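## Task

On the tall shelving unit, find the jar on the third shelf up from the bottom whose base hangs past the shelf's front edge. Move it back until its entire base rests on that same shelf. Every other container on the shelving must stay where it was. The jar must end upright: if it topples or is left tilted, the task fails.

## Robot and tools

Robot: TidyBot++, a base 0.54 m long, 0.50 m wide and 0.38 m high on four powered casters. It carries a single seven-joint arm with a two-finger gripper, so every arm argument refers to that one arm. The shoulder sits 0.12 m ahead of the base centre and 0.68 m above the floor. Segments: upper arm 0.42 m, forearm 0.31 m, hand 0.31 m. The arm starts folded with the hand pointing down. Cameras: base_camera is fixed on the base (644x364). wrist_camera is a fisheye on the hand (644x476) and looks the way the hand points. Loose objects may occasionally get a brief nudge.

Frames, all in metres. Base frame: origin on the floor below the base centre, x ahead, y to the left, z up. hand_pose and hand_target are given in it, measured at the point between the finger pads. The hand's own z axis runs along the fingers, and the fingers open along its y axis. The odometry frame is the base frame as it stood at the start of the scene. base_odometry only counts wheel turns, so slipping shows up as travel. Its heading is in rad, positive to the left, from -3.142 to 3.142. base_tilt is in degrees, positive when leaning forward or right.

move arguments (each optional):
- base: an object holding any of translate_m (forward positive, -2 to 2 m), strafe_m (left positive, -2 to 2 m) and rotate_rad (counter-clockwise from above positive, -6.3 to 6.3). These are offsets from where the base last reported itself, not poses. Translate and strafe together give one straight drive.
- joints: absolute angles in rad, keyed by name. joint_1_rad: any angle; it turns the whole arm about the vertical, and positive is clockwise from above. joint_2_rad: -2.249 to 2.249; this is the shoulder, 0 is upright and positive leans forward. joint_3_rad: any angle. joint_4_rad: -2.579 to 2.579; this is the elbow, and with joint_3_rad at 3.14, negative bends the forearm forward. joint_5_rad: any angle. joint_6_rad: -2.099 to 2.099; this is the wrist. joint_7_rad: any angle; with the hand down, 1.57 opens the fingers toward left and right. gripper_pos runs from 0 (open) to 1 (closed); the pad gap is about 85 x (1 - gripper_pos) mm. Joints 1-4 count as done within ±0.039, joints 5-7 within ±0.095, the gripper within ±0.03. Any-angle joints take the shorter way round, so send steps smaller than half a turn.
- target: one list of seven numbers [x, y, z, qw, qx, qy, qz]. It is an absolute hand pose in the base frame: metres, then a unit quaternion. Next to target, joints may hold only gripper_pos.
- speeds: top-speed caps for this action alone. translate_m and strafe_m take 0.05 to 0.5 m/s, rotate_rad 0.1 to 1.57 rad/s. For a combined drive, put the speed under just one of the two keys.
- cameras: a list drawn from base_camera, wrist_camera, all. Omitted, null or ["all"] returns every camera; [] returns none.
- blocking: true or omitted returns once everything is at rest. false returns after about 0.5 s while motion continues.
A move with no action just reports. An unknown key makes the call invalid, and an out-of-range value gets it refused. A refusal, or any stop you did not order, cancels the remaining move, wait and finished_scene calls in that reply.

wait: seconds from 0 to 10, plus cameras. It reports the same way. stop: takes only cameras, brakes everything still moving, and the braked parts report stopped. zoom_image: camera plus region [x0, y0, x1, y1] in image pixels, origin at top-left, at most 504 by 504. finished_scene: scene is the current scene's number. It cannot be undone, so the goal must already hold with the robot gone.

Result lines. "pictures" gives the order of the images. "move" says done or the worst status seen. base_status, joint_status and hand_status can say moving, done, off_target, stopped, contact_stop, time_out, not_followed, torque_fault or limit_stop_at_motor_heat. "joint command not followed" or "pose unreachable", with "cause:", means a check held back the arm's targets. "ARM HIT" means a hard hit against the base or the arm itself. on_its_own lists things the robot did that you did not command. motor_effort is a percentage of maximum, with the peak in brackets. There is also a Motor temperatures line: MOTOR HOT appears from 60 °C, and an OVER-TEMPERATURE FAULT comes at 75 °C. A torque fault freezes the arm for 10 s; the limits are 104.5 N m for joints 1-4 and 51.3 N m for joints 5-7.

Practical points. Target moves usually finish off_target by up to about 3 cm. To correct, add (wanted minus hand_pose) to your last target. To keep the hand still, resend hand_target, not hand_pose. The arm never steers around shelves; a blocked joint keeps pushing, and each correction adds force. A hand pointing down reaches only about 0.94 m high, and only close to the base. The second and third shelves may therefore call for a hand pointing forward, or a bent wrist. A raised arm that snags while the base moves, or a sideways swing with the arm stretched out, can tip the robot; backing away levels it again. A blocked base keeps shoving and may still say done. Cameras show the real hand position better than hand_pose does. Nudge each jar back gently and slowly, keeping it upright and clear of its neighbours. Avoid drops, slams, hard pushes, squeezing the jar hard while it rests on the shelf, and knocking anything over.

Each tool is called after "Request:" as name(argument=value, ...) on one line, values as JSON.

## Session

Request:
move()

Scene clock: 0.00 s.
Motor temperatures (°C): [38 30 33 33 34 34 41]
base_odometry: x=+0.000 y=+0.000 heading=+0.000
base_tilt: forward=+0.3 right=-0.6
base_status: not commanded
joint_positions: joint_1_rad=-0.024 joint_2_rad=-0.307 joint_3_rad=+3.113 joint_4_rad=-2.507 joint_5_rad=-0.038 joint_6_rad=-0.859 joint_7_rad=+1.558 gripper_pos=+0.000
joint_status: not commanded
motor_effort: joint_1_rad=+0 joint_2_rad=-2 joint_3_rad=+1 joint_4_rad=+14 joint_5_rad=-1 joint_6_rad=+1 joint_7_rad=+0
hand_pose: x=+0.2710 y=+0.0172 z=+0.5877 quat_wxyz=(-0.012, +0.999, +0.008, +0.041) (m; base frame)
hand_target: x=+0.2713 y=+0.0173 z=+0.5879 quat_wxyz=(-0.012, +0.999, +0.008, +0.041) (m; base frame)
hand_status: not commanded
pictures: base_camera, wrist_camera

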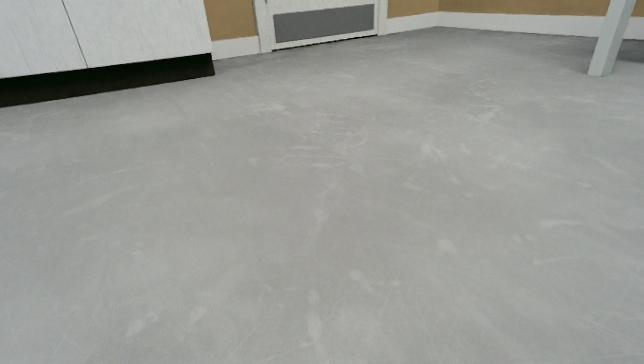

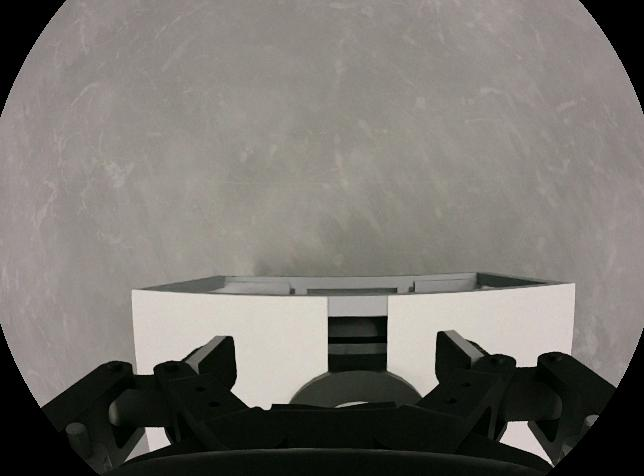

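Request:
move(joints={"joint_6_rad": 0.63})

Request:
move(base={"rotate_rad": 1.4})

Request:
move(base={"rotate_rad": 1.4})

Request:
move(base={"rotate_rad": 1.6})

Scene clock: 3.03 s.
Motor temperatures (°C): [38 30 33 32 34 34 41]
move: done
base_odometry: x=+0.000 y=+0.000 heading=+0.000
base_tilt: forward=+0.3 right=-0.6
base_status: not commanded
joint_positions: joint_1_rad=-0.024 joint_2_rad=-0.307 joint_3_rad=+3.113 joint_4_rad=-2.507 joint_5_rad=-0.038 joint_6_rad=+0.571 joint_7_rad=+1.558 gripper_pos=+0.000
joint_status: all done
motor_effort: joint_1_rad=-1(1) joint_2_rad=-9(9) joint_3_rad=+0(1) joint_4_rad=+19(20) joint_5_rad=+0(1) joint_6_rad=+8(9) joint_7_rad=+1(1)
hand_pose: x=+0.5562 y=+0.0191 z=+0.8797 quat_wxyz=(-0.022, +0.727, -0.002, +0.686) (m; base frame)
hand_target: x=+0.5569 y=+0.0187 z=+0.8984 quat_wxyz=(-0.023, +0.707, -0.002, +0.707) (m; base frame)
hand_status: not commanded
pictures: base_camera, wrist_camera
camera_calibration:
wrist_camera: T_world_to_cam=[[0.0602344, -0.996411, -0.0594775, 0.0446605], [-0.0383045, 0.0572345, -0.997626, 0.957696], [0.997449, 0.0623696, -0.0347195, -0.390049], [0, 0, 0, 1]] pos_world=[0.423048, 0.0140142, 0.944536]

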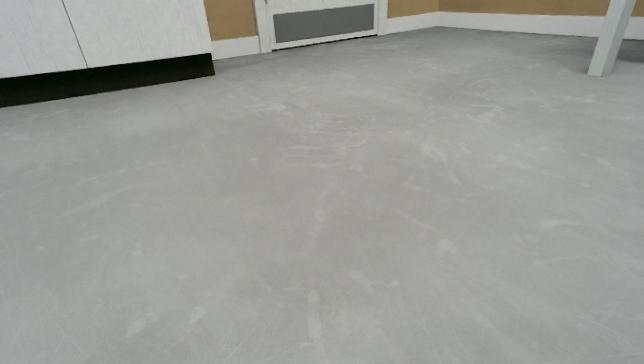

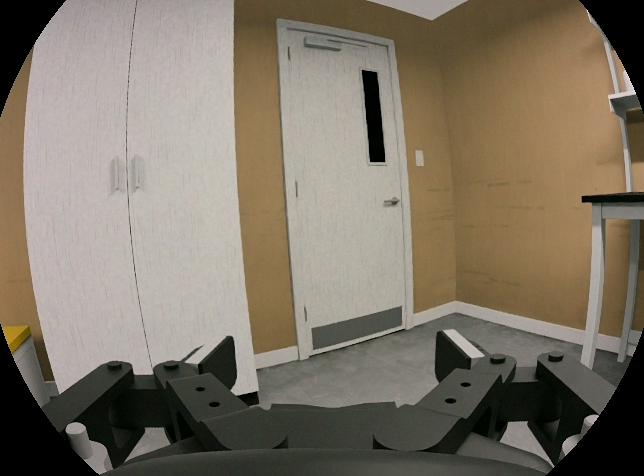

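Scene clock: 5.20 s.
Motor temperatures (°C): [38 30 33 32 34 34 41]
move: done
base_odometry: x=+0.000 y=+0.000 heading=+1.399
base_tilt: forward=+0.3 right=-0.6
base_status: done
joint_positions: joint_1_rad=-0.024 joint_2_rad=-0.307 joint_3_rad=+3.113 joint_4_rad=-2.507 joint_5_rad=-0.038 joint_6_rad=+0.572 joint_7_rad=+1.558 gripper_pos=+0.000
joint_status: not commanded
motor_effort: joint_1_rad=+0(2) joint_2_rad=-8(10) joint_3_rad=+0(1) joint_4_rad=+19(20) joint_5_rad=+0(1) joint_6_rad=+8(9) joint_7_rad=+0(1)
hand_pose: x=+0.5562 y=+0.0194 z=+0.8800 quat_wxyz=(-0.023, +0.727, -0.001, +0.686) (m; base frame)
hand_target: x=+0.5569 y=+0.0187 z=+0.8984 quat_wxyz=(-0.023, +0.707, -0.002, +0.707) (m; base frame)
hand_status: not commanded
pictures: base_camera, wrist_camera
camera_calibration:
wrist_camera: T_world_to_cam=[[0.0609133, -0.996383, -0.0592436, 0.0444092], [-0.037364, 0.057036, -0.997673, 0.957497], [0.997443, 0.0629851, -0.0337546, -0.390913], [0, 0, 0, 1]] pos_world=[0.422985, 0.0142584, 0.944705]

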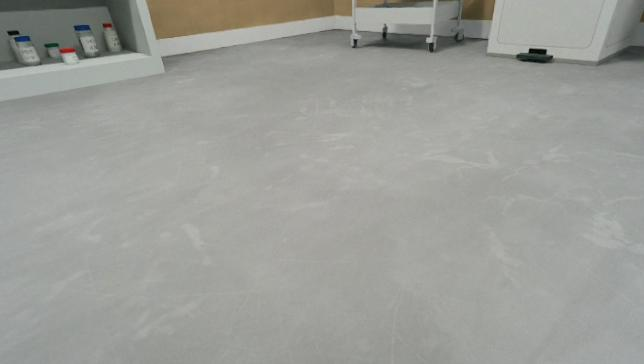

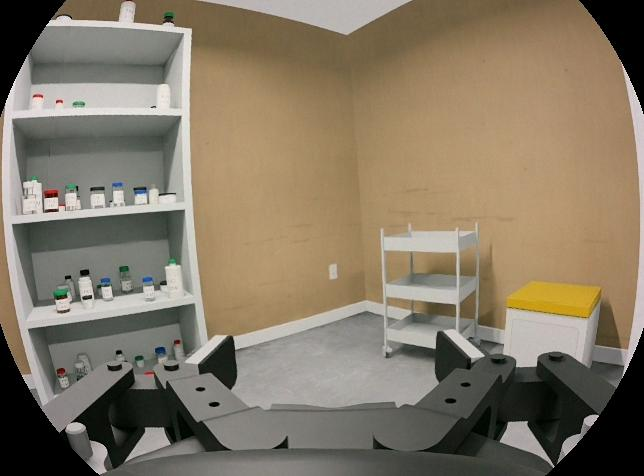

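Scene clock: 7.37 s.
Motor temperatures (°C): [38 30 33 32 34 34 41]
move: done
base_odometry: x=+0.000 y=+0.000 heading=+2.798
base_tilt: forward=+0.3 right=-0.6
base_status: done
joint_positions: joint_1_rad=-0.024 joint_2_rad=-0.307 joint_3_rad=+3.112 joint_4_rad=-2.507 joint_5_rad=-0.038 joint_6_rad=+0.572 joint_7_rad=+1.558 gripper_pos=+0.000
joint_status: not commanded
motor_effort: joint_1_rad=+0(2) joint_2_rad=-8(10) joint_3_rad=+1(2) joint_4_rad=+19(20) joint_5_rad=+0(1) joint_6_rad=+8(9) joint_7_rad=+0(1)
hand_pose: x=+0.5562 y=+0.0196 z=+0.8800 quat_wxyz=(-0.023, +0.727, -0.001, +0.686) (m; base frame)
hand_target: x=+0.5569 y=+0.0187 z=+0.8984 quat_wxyz=(-0.023, +0.707, -0.002, +0.707) (m; base frame)
hand_status: not commanded
pictures: base_camera, wrist_camera
camera_calibration:
wrist_camera: T_world_to_cam=[[0.0612787, -0.996368, -0.0591267, 0.0442853], [-0.0373211, 0.0569093, -0.997682, 0.95749], [0.997423, 0.0633433, -0.0336982, -0.390958], [0, 0, 0, 1]] pos_world=[0.422972, 0.014399, 0.944714]

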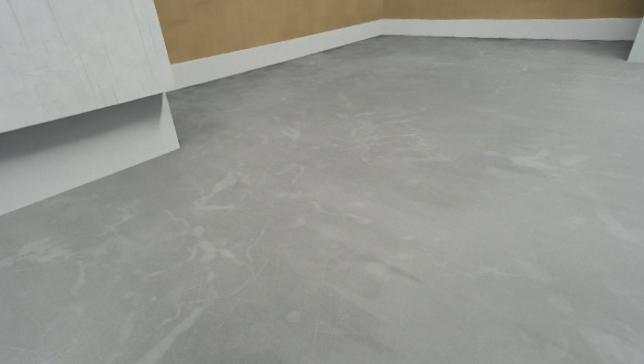

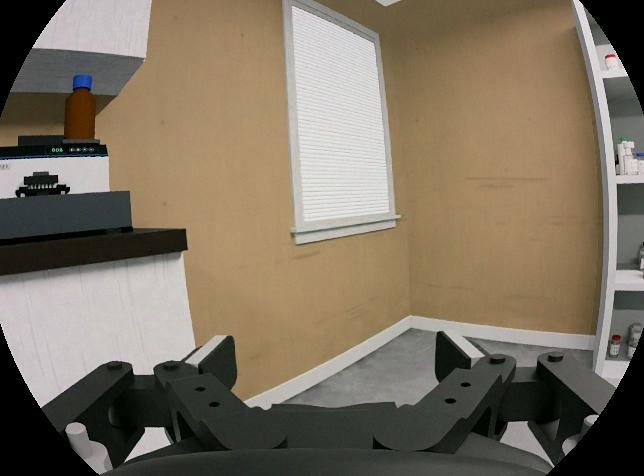

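Scene clock: 9.67 s.
Motor temperatures (°C): [38 30 33 32 34 34 41]
move: done
base_odometry: x=+0.000 y=+0.000 heading=-1.887
base_tilt: forward=+0.4 right=-0.6
base_status: done
joint_positions: joint_1_rad=-0.024 joint_2_rad=-0.307 joint_3_rad=+3.112 joint_4_rad=-2.507 joint_5_rad=-0.038 joint_6_rad=+0.572 joint_7_rad=+1.558 gripper_pos=+0.000
joint_status: not commanded
motor_effort: joint_1_rad=+0(2) joint_2_rad=-8(11) joint_3_rad=+0(1) joint_4_rad=+19(20) joint_5_rad=+0(1) joint_6_rad=+8(9) joint_7_rad=+0(1)
hand_pose: x=+0.5562 y=+0.0197 z=+0.8800 quat_wxyz=(-0.023, +0.727, -0.001, +0.686) (m; base frame)
hand_target: x=+0.5569 y=+0.0187 z=+0.8984 quat_wxyz=(-0.023, +0.707, -0.002, +0.707) (m; base frame)
hand_status: not commanded
pictures: base_camera, wrist_camera
camera_calibration:
wrist_camera: T_world_to_cam=[[0.0614788, -0.996359, -0.0590609, 0.0442153], [-0.0372092, 0.0568438, -0.997689, 0.957466], [0.997415, 0.0635343, -0.0335791, -0.391063], [0, 0, 0, 1]] pos_world=[0.42296, 0.0144743, 0.944734]

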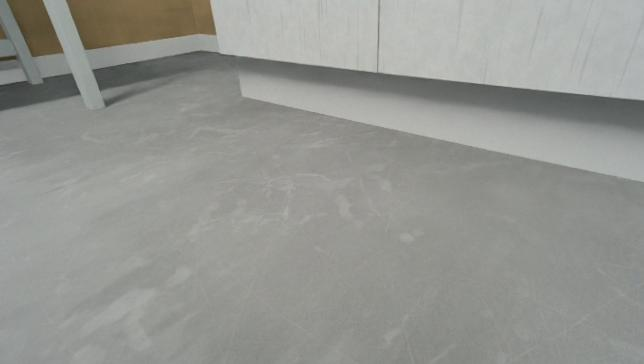

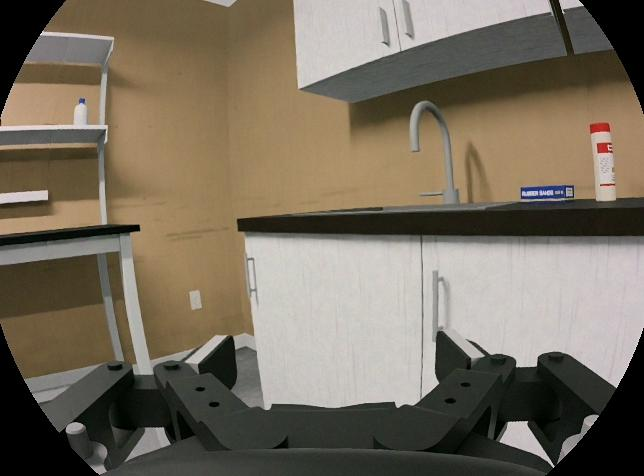

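Request:
move(base={"rotate_rad": -2.45})

Request:
zoom_image(camera="wrist_camera", region=[180, 100, 480, 340])

Scene clock: 13.27 s.
Motor temperatures (°C): [38 30 33 32 34 34 41]
move: done
base_odometry: x=+0.000 y=+0.000 heading=+1.948
base_tilt: forward=+0.3 right=-0.6
base_status: done
joint_positions: joint_1_rad=-0.024 joint_2_rad=-0.307 joint_3_rad=+3.111 joint_4_rad=-2.507 joint_5_rad=-0.038 joint_6_rad=+0.572 joint_7_rad=+1.558 gripper_pos=+0.000
joint_status: not commanded
motor_effort: joint_1_rad=+1(2) joint_2_rad=-8(10) joint_3_rad=+0(2) joint_4_rad=+19(20) joint_5_rad=+0(1) joint_6_rad=+8(9) joint_7_rad=+1(1)
hand_pose: x=+0.5561 y=+0.0201 z=+0.8801 quat_wxyz=(-0.023, +0.727, -0.001, +0.686) (m; base frame)
hand_target: x=+0.5569 y=+0.0187 z=+0.8984 quat_wxyz=(-0.023, +0.707, -0.002, +0.707) (m; base frame)
hand_status: not commanded
pictures: base_camera, wrist_camera
camera_calibration:
wrist_camera: T_world_to_cam=[[0.0623537, -0.996322, -0.058779, 0.0439164], [-0.0370087, 0.056545, -0.997714, 0.957427], [0.997368, 0.0643864, -0.0333467, -0.391259], [0, 0, 0, 1]] pos_world=[0.422924, 0.014809, 0.944772]

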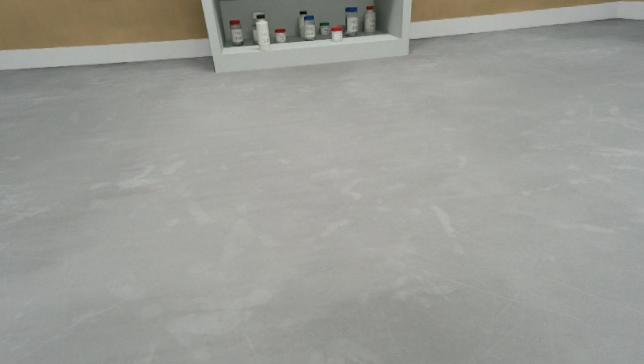

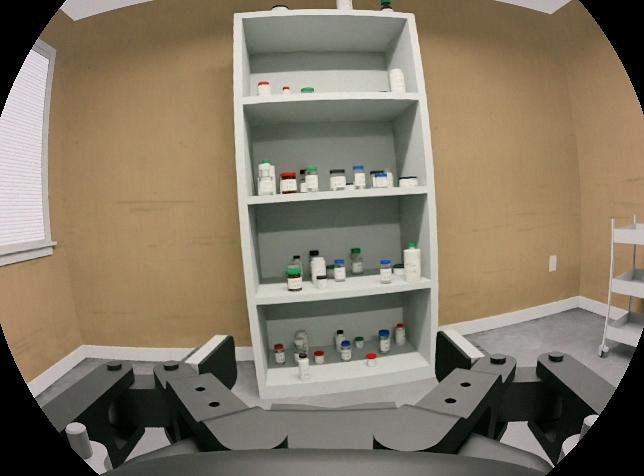

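Scaled by 1.680.

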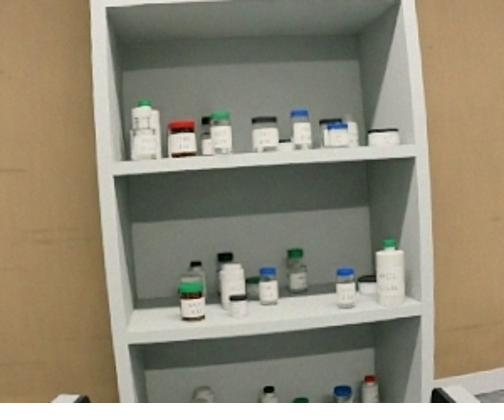

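Request:
move(base={"translate_m": 1.15, "strafe_m": -0.19, "rotate_rad": 0.2}, joints={"joint_4_rad": -1.5, "joint_6_rad": -0.67})

Request:
zoom_image(camera="wrist_camera", region=[90, 60, 560, 400])

Scene clock: 19.50 s.
Motor temperatures (°C): [38 30 33 32 34 34 41]
move: done
base_odometry: x=-0.247 y=+1.139 heading=+2.149
base_tilt: forward=+0.4 right=-0.6
base_status: done
joint_positions: joint_1_rad=-0.024 joint_2_rad=-0.306 joint_3_rad=+3.111 joint_4_rad=-1.517 joint_5_rad=-0.038 joint_6_rad=-0.614 joint_7_rad=+1.558 gripper_pos=+0.000
joint_status: all done
motor_effort: joint_1_rad=+1(2) joint_2_rad=-11(14) joint_3_rad=+0(2) joint_4_rad=+22(24) joint_5_rad=+0(1) joint_6_rad=+8(9) joint_7_rad=+0(1)
hand_pose: x=+0.5861 y=+0.0373 z=+1.1151 quat_wxyz=(-0.035, +0.791, +0.013, +0.611) (m; base frame)
hand_target: x=+0.5808 y=+0.0360 z=+1.1089 quat_wxyz=(-0.034, +0.802, +0.013, +0.596) (m; base frame)
hand_status: not commanded
pictures: base_camera, wrist_camera
camera_calibration:
wrist_camera: T_world_to_cam=[[0.0901515, -0.993545, -0.0688556, 0.0678282], [-0.234326, 0.0460358, -0.971067, 1.27836], [0.967969, 0.103678, -0.228664, -0.180871], [0, 0, 0, 1]] pos_world=[0.468516, 0.0272925, 1.20468]

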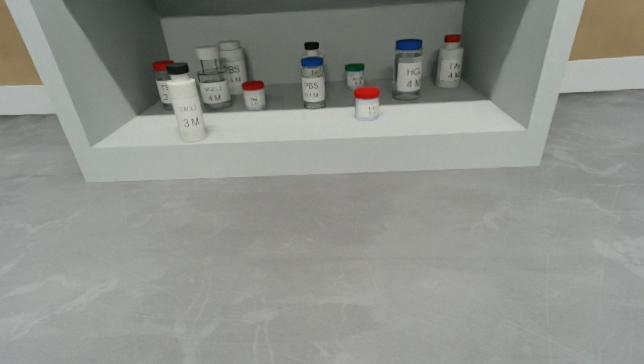

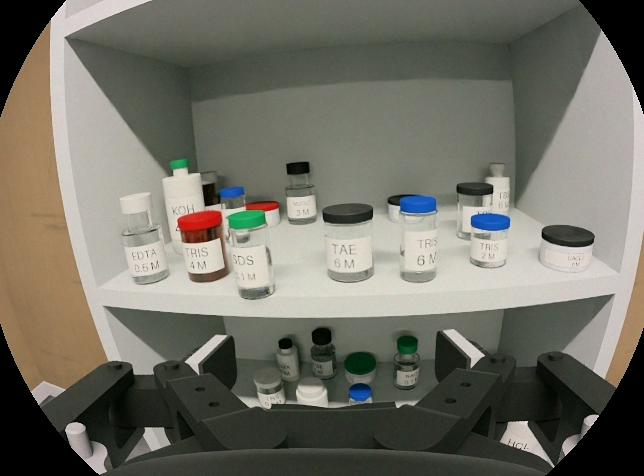

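Scaled by 1.072.

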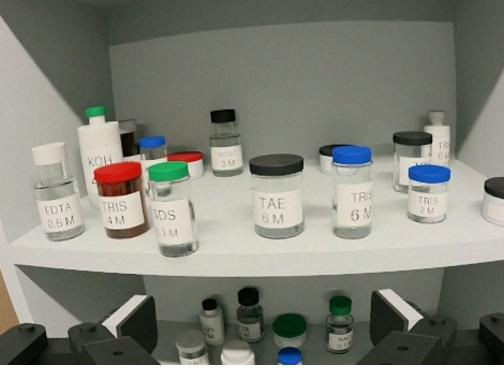

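Request:
zoom_image(camera="wrist_camera", region=[100, 180, 360, 320])

Scaled by 1.938.

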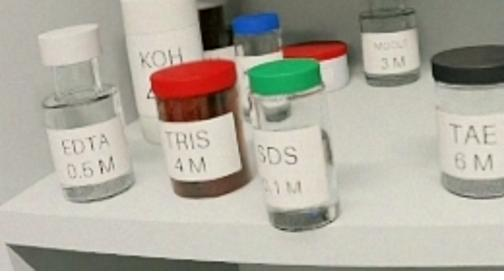

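Request:
move(base={"rotate_rad": -0.05, "strafe_m": 0.2}, joints={"gripper_pos": 0.65}, target=[0.62, 0.02, 1.06, 0, 0.7071, 0, 0.7071])

Request:
zoom_image(camera="wrist_camera", region=[180, 160, 480, 400])

Scene clock: 26.37 s.
Motor temperatures (°C): [38 30 33 32 34 34 41]
move: off_target
base_odometry: x=-0.415 y=+1.030 heading=+2.098
base_tilt: forward=+0.3 right=-0.6
base_status: done
joint_positions: joint_1_rad=+0.130 joint_2_rad=-0.306 joint_3_rad=+2.992 joint_4_rad=-1.927 joint_5_rad=-0.038 joint_6_rad=+0.013 joint_7_rad=+1.558 gripper_pos=+0.650
joint_status: all done
motor_effort: joint_1_rad=+0(2) joint_2_rad=-11(13) joint_3_rad=+1(3) joint_4_rad=+22(24) joint_5_rad=+0(1) joint_6_rad=+9(9) joint_7_rad=+1(1)
hand_pose: x=+0.6166 y=+0.0245 z=+1.0532 quat_wxyz=(-0.006, +0.721, +0.002, +0.693) (m; base frame)
hand_target: x=+0.6200 y=+0.0200 z=+1.0600 quat_wxyz=(+0.000, +0.707, +0.000, +0.707) (m; base frame)
hand_status: off_target (0.009 m and 2.4 deg from the pose sent, 0.067 m and 15.3 deg at the start)
pictures: base_camera, wrist_camera
camera_calibration:
wrist_camera: T_world_to_cam=[[0.0428639, -0.998643, -0.0295664, 0.0359823], [-0.018586, 0.0287915, -0.999413, 1.12322], [0.998908, 0.0433882, -0.0173267, -0.463349], [0, 0, 0, 1]] pos_world=[0.482177, 0.0236982, 1.1156]

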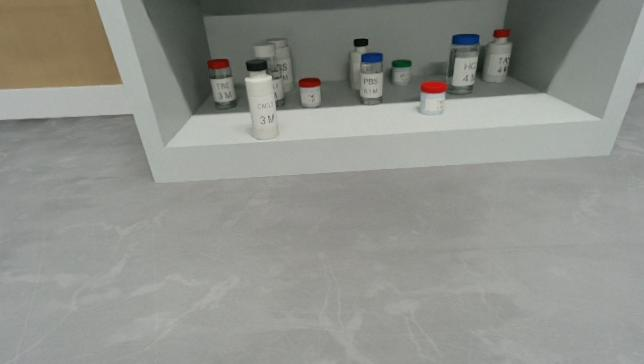

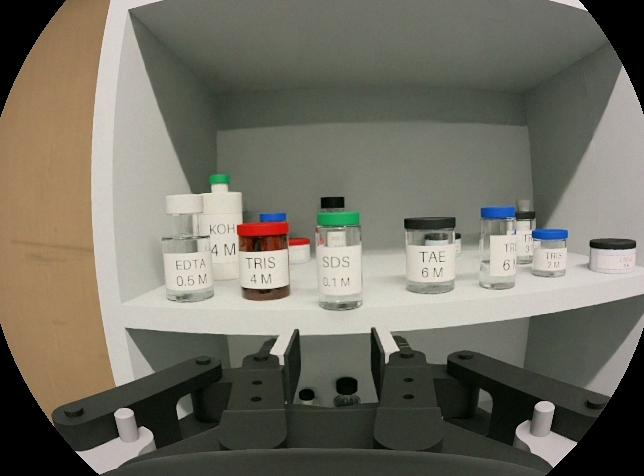

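Scaled by 1.680.

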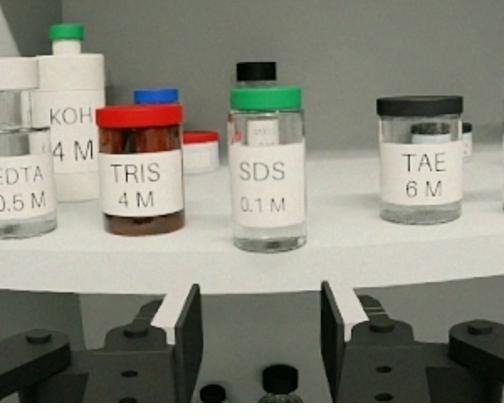

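Request:
zoom_image(camera="wrist_camera", region=[270, 250, 410, 350])

Request:
zoom_image(camera="wrist_camera", region=[100, 180, 640, 360])

Scaled by 3.600.

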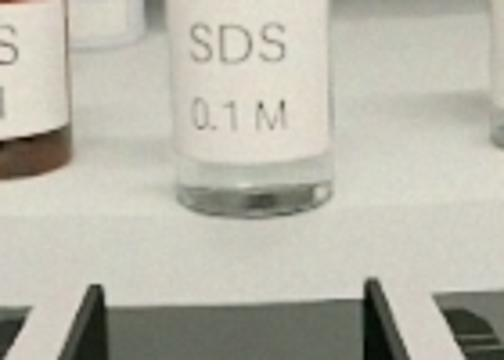

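Region (100, 180, 640, 360) is 540x180 pixels. A region can be at most 504 by 504 pixels.

Request:
move(base={"translate_m": 0.19}, target=[0.62, 0.02, 1.042, 0, 0.7071, 0, 0.7071])

Request:
zoom_image(camera="wrist_camera", region=[220, 230, 460, 410])

Scene clock: 30.17 s.
Motor temperatures (°C): [38 30 33 32 34 34 41]
move: off_target
base_odometry: x=-0.511 y=+1.194 heading=+2.099
base_tilt: forward=+0.3 right=-0.6
base_status: done
joint_positions: joint_1_rad=+0.130 joint_2_rad=-0.294 joint_3_rad=+2.990 joint_4_rad=-1.987 joint_5_rad=-0.038 joint_6_rad=+0.079 joint_7_rad=+1.558 gripper_pos=+0.650
joint_status: not commanded
motor_effort: joint_1_rad=+0(1) joint_2_rad=-12(15) joint_3_rad=+1(2) joint_4_rad=+23(24) joint_5_rad=+0(1) joint_6_rad=+8(10) joint_7_rad=+0(1)
hand_pose: x=+0.6193 y=+0.0230 z=+1.0305 quat_wxyz=(-0.006, +0.723, +0.001, +0.691) (m; base frame)
hand_target: x=+0.6200 y=+0.0200 z=+1.0420 quat_wxyz=(+0.000, +0.707, +0.000, +0.707) (m; base frame)
hand_status: off_target (0.012 m and 2.7 deg from the pose sent, 0.013 m and 2.4 deg at the start)
pictures: base_camera, wrist_camera
camera_calibration:
wrist_camera: T_world_to_cam=[[0.041496, -0.998661, -0.0308884, 0.0359374], [-0.0244163, 0.0298922, -0.999255, 1.10404], [0.99884, 0.0422192, -0.0231433, -0.460322], [0, 0, 0, 1]] pos_world=[0.485253, 0.0223214, 1.09368]

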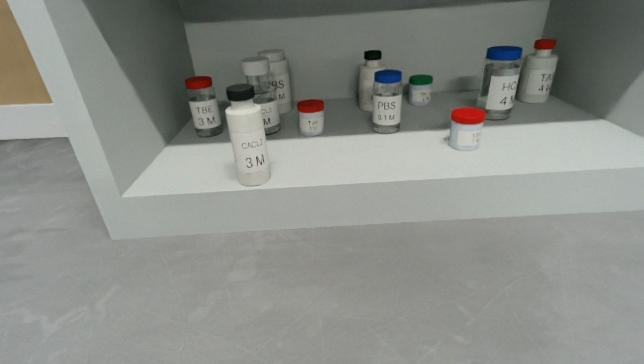

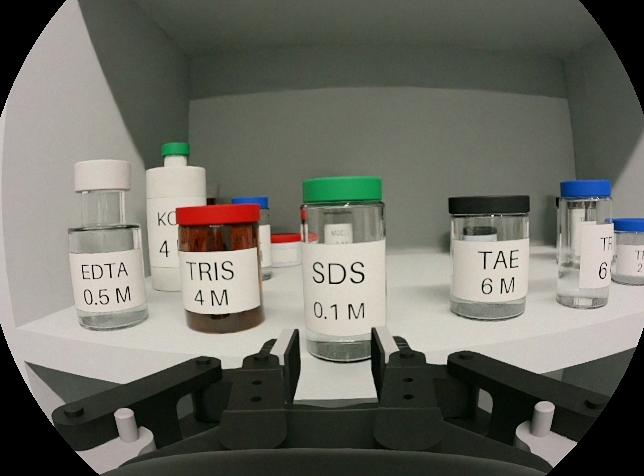

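Scaled by 2.100.

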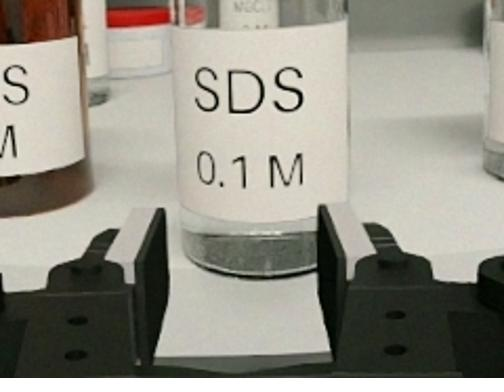

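Request:
move(base={"translate_m": 0.035}, speeds={"translate_m": 0.06})

Request:
zoom_image(camera="wrist_camera", region=[220, 230, 460, 410])

Scene clock: 32.83 s.
Motor temperatures (°C): [37 30 33 32 34 34 41]
move: done
base_odometry: x=-0.528 y=+1.225 heading=+2.099
base_tilt: forward=+0.4 right=-0.5
base_status: done
joint_positions: joint_1_rad=+0.130 joint_2_rad=-0.293 joint_3_rad=+2.990 joint_4_rad=-1.987 joint_5_rad=-0.038 joint_6_rad=+0.079 joint_7_rad=+1.558 gripper_pos=+0.650
joint_status: not commanded
motor_effort: joint_1_rad=+0(1) joint_2_rad=-11(14) joint_3_rad=+1(2) joint_4_rad=+21(23) joint_5_rad=+0(1) joint_6_rad=+8(9) joint_7_rad=+1(1)
hand_pose: x=+0.6196 y=+0.0231 z=+1.0301 quat_wxyz=(-0.006, +0.723, +0.001, +0.690) (m; base frame)
hand_target: x=+0.6200 y=+0.0200 z=+1.0420 quat_wxyz=(+0.000, +0.707, +0.000, +0.707) (m; base frame)
hand_status: not commanded
pictures: base_camera, wrist_camera
camera_calibration:
wrist_camera: T_world_to_cam=[[0.0415915, -0.998654, -0.0309798, 0.0359852], [-0.0249987, 0.0299568, -0.999239, 1.10407], [0.998822, 0.0423343, -0.0237191, -0.459993], [0, 0, 0, 1]] pos_world=[0.485554, 0.0223359, 1.09343]

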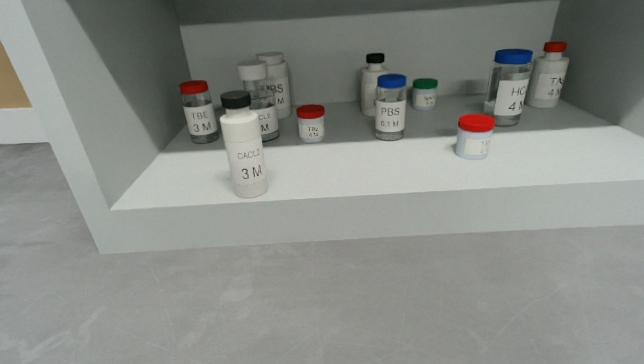

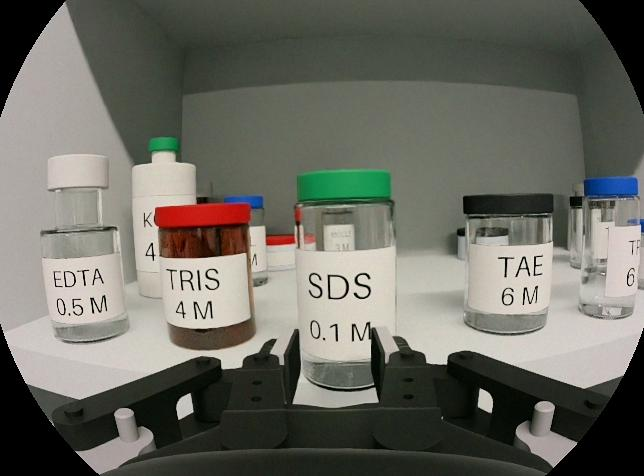

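Scaled by 2.100.

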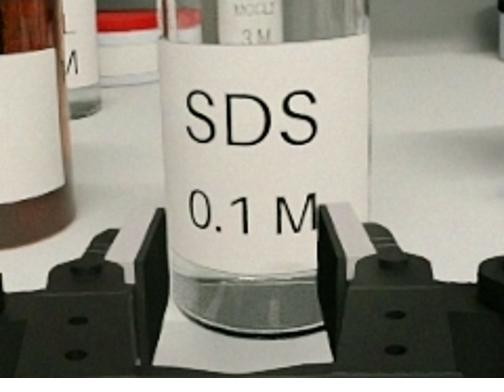

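Request:
move(base={"strafe_m": -0.007}, cameras=[])

Request:
move(base={"translate_m": 0.025}, speeds={"translate_m": 0.06})

Request:
zoom_image(camera="wrist_camera", region=[220, 230, 460, 410])

Scene clock: 34.90 s.
Motor temperatures (°C): [37 30 33 32 34 34 41]
move: done
base_odometry: x=-0.522 y=+1.228 heading=+2.099
base_tilt: forward=+0.3 right=-0.6
base_status: done
joint_positions: joint_1_rad=+0.131 joint_2_rad=-0.293 joint_3_rad=+2.987 joint_4_rad=-1.987 joint_5_rad=-0.038 joint_6_rad=+0.079 joint_7_rad=+1.558 gripper_pos=+0.650
joint_status: not commanded
motor_effort: joint_1_rad=+0(1) joint_2_rad=-12(13) joint_3_rad=+2(3) joint_4_rad=+23(23) joint_5_rad=+0(1) joint_6_rad=+8(9) joint_7_rad=+0(1)
hand_pose: x=+0.6195 y=+0.0243 z=+1.0301 quat_wxyz=(-0.006, +0.723, +0.002, +0.690) (m; base frame)
hand_target: x=+0.6200 y=+0.0200 z=+1.0420 quat_wxyz=(+0.000, +0.707, +0.000, +0.707) (m; base frame)
hand_status: not commanded
pictures: none
No camera images: "cameras" was empty.

Scene clock: 35.77 s.
Motor temperatures (°C): [37 30 33 32 34 34 41]
move: done
base_odometry: x=-0.535 y=+1.250 heading=+2.099
base_tilt: forward=+0.3 right=-0.6
base_status: done
joint_positions: joint_1_rad=+0.131 joint_2_rad=-0.293 joint_3_rad=+2.987 joint_4_rad=-1.987 joint_5_rad=-0.038 joint_6_rad=+0.080 joint_7_rad=+1.558 gripper_pos=+0.650
joint_status: not commanded
motor_effort: joint_1_rad=+0(2) joint_2_rad=-12(14) joint_3_rad=+1(3) joint_4_rad=+22(23) joint_5_rad=+0(1) joint_6_rad=+9(9) joint_7_rad=+1(1)
hand_pose: x=+0.6195 y=+0.0243 z=+1.0303 quat_wxyz=(-0.006, +0.723, +0.002, +0.691) (m; base frame)
hand_target: x=+0.6200 y=+0.0200 z=+1.0420 quat_wxyz=(+0.000, +0.707, +0.000, +0.707) (m; base frame)
hand_status: not commanded
pictures: base_camera, wrist_camera
camera_calibration:
wrist_camera: T_world_to_cam=[[0.0434813, -0.998601, -0.0300924, 0.0351495], [-0.0244713, 0.0290473, -0.999278, 1.10391], [0.998754, 0.0441863, -0.023174, -0.460547], [0, 0, 0, 1]] pos_world=[0.485459, 0.0233845, 1.0935]

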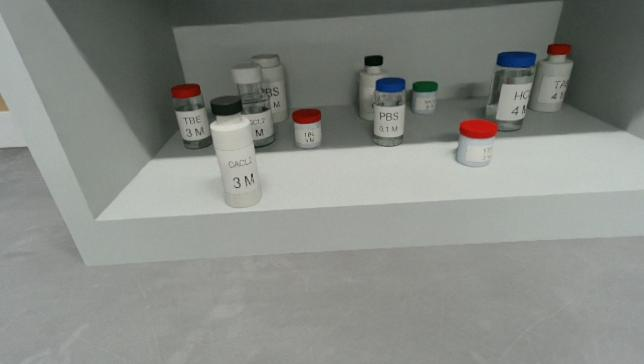

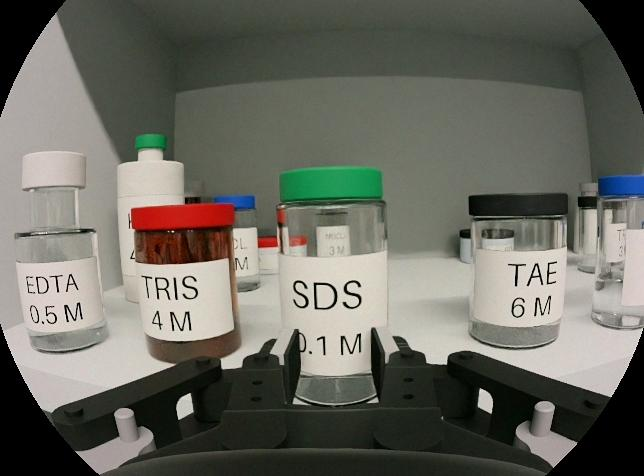

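Scaled by 2.100.

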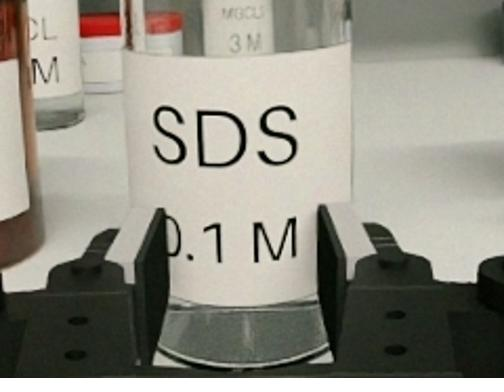

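Request:
move(base={"translate_m": 0.02}, speeds={"translate_m": 0.06})

Request:
zoom_image(camera="wrist_camera", region=[220, 230, 460, 410])

Scene clock: 37.57 s.
Motor temperatures (°C): [37 30 33 32 34 34 41]
move: done
base_odometry: x=-0.545 y=+1.268 heading=+2.099
base_tilt: forward=+0.3 right=-0.6
base_status: done
joint_positions: joint_1_rad=+0.131 joint_2_rad=-0.294 joint_3_rad=+2.987 joint_4_rad=-1.987 joint_5_rad=-0.038 joint_6_rad=+0.080 joint_7_rad=+1.558 gripper_pos=+0.650
joint_status: not commanded
motor_effort: joint_1_rad=+0(1) joint_2_rad=-13(14) joint_3_rad=+1(2) joint_4_rad=+22(23) joint_5_rad=+0(1) joint_6_rad=+9(9) joint_7_rad=+0(1)
hand_pose: x=+0.6194 y=+0.0243 z=+1.0305 quat_wxyz=(-0.006, +0.723, +0.002, +0.691) (m; base frame)
hand_target: x=+0.6200 y=+0.0200 z=+1.0420 quat_wxyz=(+0.000, +0.707, +0.000, +0.707) (m; base frame)
hand_status: not commanded
pictures: base_camera, wrist_camera
camera_calibration:
wrist_camera: T_world_to_cam=[[0.0434965, -0.998602, -0.030025, 0.0350973], [-0.0239372, 0.0290031, -0.999293, 1.10381], [0.998767, 0.0441844, -0.0226422, -0.460977], [0, 0, 0, 1]] pos_world=[0.485304, 0.0234024, 1.09364]

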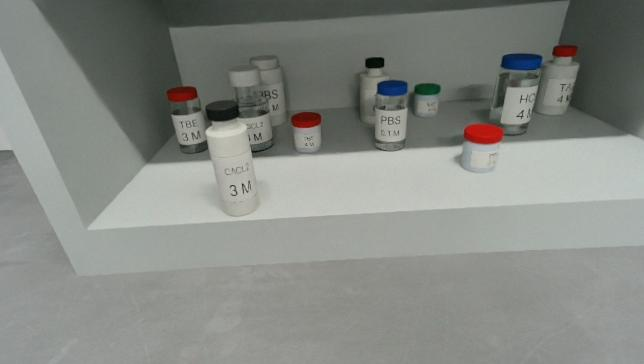

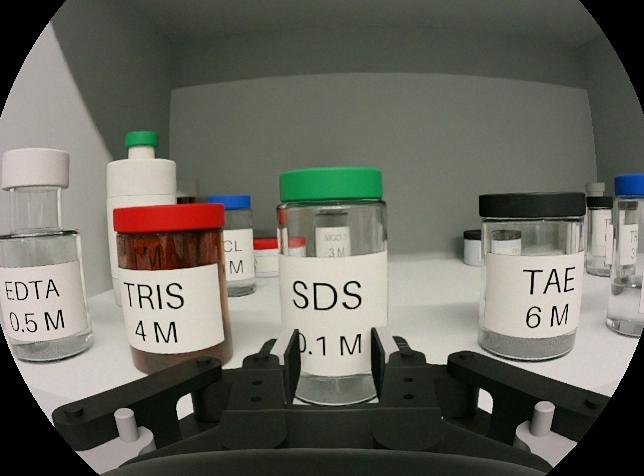

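Scaled by 2.100.

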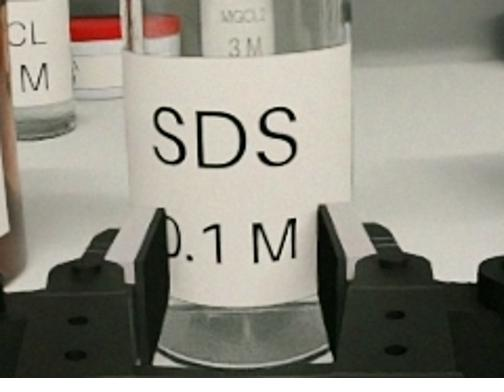

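Request:
move(base={"translate_m": 0.02}, speeds={"translate_m": 0.06}, cameras=[])

Request:
move(base={"translate_m": -0.2})

Request:
zoom_image(camera="wrist_camera", region=[220, 250, 460, 370])

Scene clock: 39.20 s.
Motor temperatures (°C): [37 30 33 32 34 34 41]
move: done
base_odometry: x=-0.555 y=+1.285 heading=+2.099
base_tilt: forward=+0.4 right=-0.6
base_status: done
joint_positions: joint_1_rad=+0.131 joint_2_rad=-0.294 joint_3_rad=+2.987 joint_4_rad=-1.987 joint_5_rad=-0.038 joint_6_rad=+0.080 joint_7_rad=+1.558 gripper_pos=+0.650
joint_status: not commanded
motor_effort: joint_1_rad=+1(1) joint_2_rad=-11(15) joint_3_rad=+1(2) joint_4_rad=+23(23) joint_5_rad=+0(1) joint_6_rad=+8(9) joint_7_rad=+0(1)
hand_pose: x=+0.6193 y=+0.0244 z=+1.0307 quat_wxyz=(-0.006, +0.723, +0.002, +0.691) (m; base frame)
hand_target: x=+0.6200 y=+0.0200 z=+1.0420 quat_wxyz=(+0.000, +0.707, +0.000, +0.707) (m; base frame)
hand_status: not commanded
pictures: none
No camera images: "cameras" was empty.

Scene clock: 40.77 s.
Motor temperatures (°C): [37 30 33 32 34 34 41]
move: done
base_odometry: x=-0.454 y=+1.113 heading=+2.099
base_tilt: forward=+0.3 right=-0.6
base_status: done
joint_positions: joint_1_rad=+0.132 joint_2_rad=-0.296 joint_3_rad=+2.986 joint_4_rad=-1.987 joint_5_rad=-0.038 joint_6_rad=+0.081 joint_7_rad=+1.558 gripper_pos=+0.650
joint_status: not commanded
motor_effort: joint_1_rad=+0(1) joint_2_rad=-12(16) joint_3_rad=+1(3) joint_4_rad=+23(23) joint_5_rad=-1(1) joint_6_rad=+8(9) joint_7_rad=+0(1)
hand_pose: x=+0.6186 y=+0.0250 z=+1.0317 quat_wxyz=(-0.006, +0.722, +0.003, +0.692) (m; base frame)
hand_target: x=+0.6200 y=+0.0200 z=+1.0420 quat_wxyz=(+0.000, +0.707, +0.000, +0.707) (m; base frame)
hand_status: not commanded
pictures: base_camera, wrist_camera
camera_calibration:
wrist_camera: T_world_to_cam=[[0.0442974, -0.998593, -0.0291344, 0.0343835], [-0.0211642, 0.0282184, -0.999378, 1.10336], [0.998794, 0.0448865, -0.0198844, -0.46305], [0, 0, 0, 1]] pos_world=[0.48432, 0.0239848, 1.09447]

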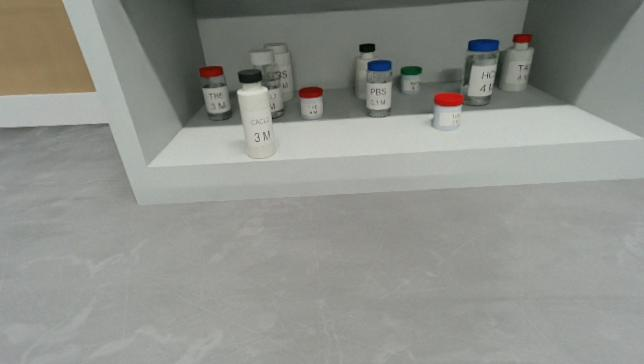

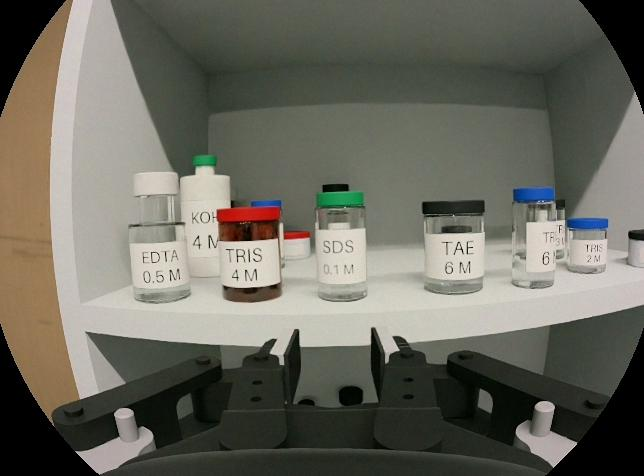

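Scaled by 2.100.

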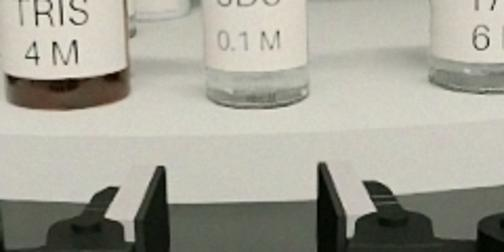

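Request:
finished_scene(scene=1)

The scene is finished: the task was done.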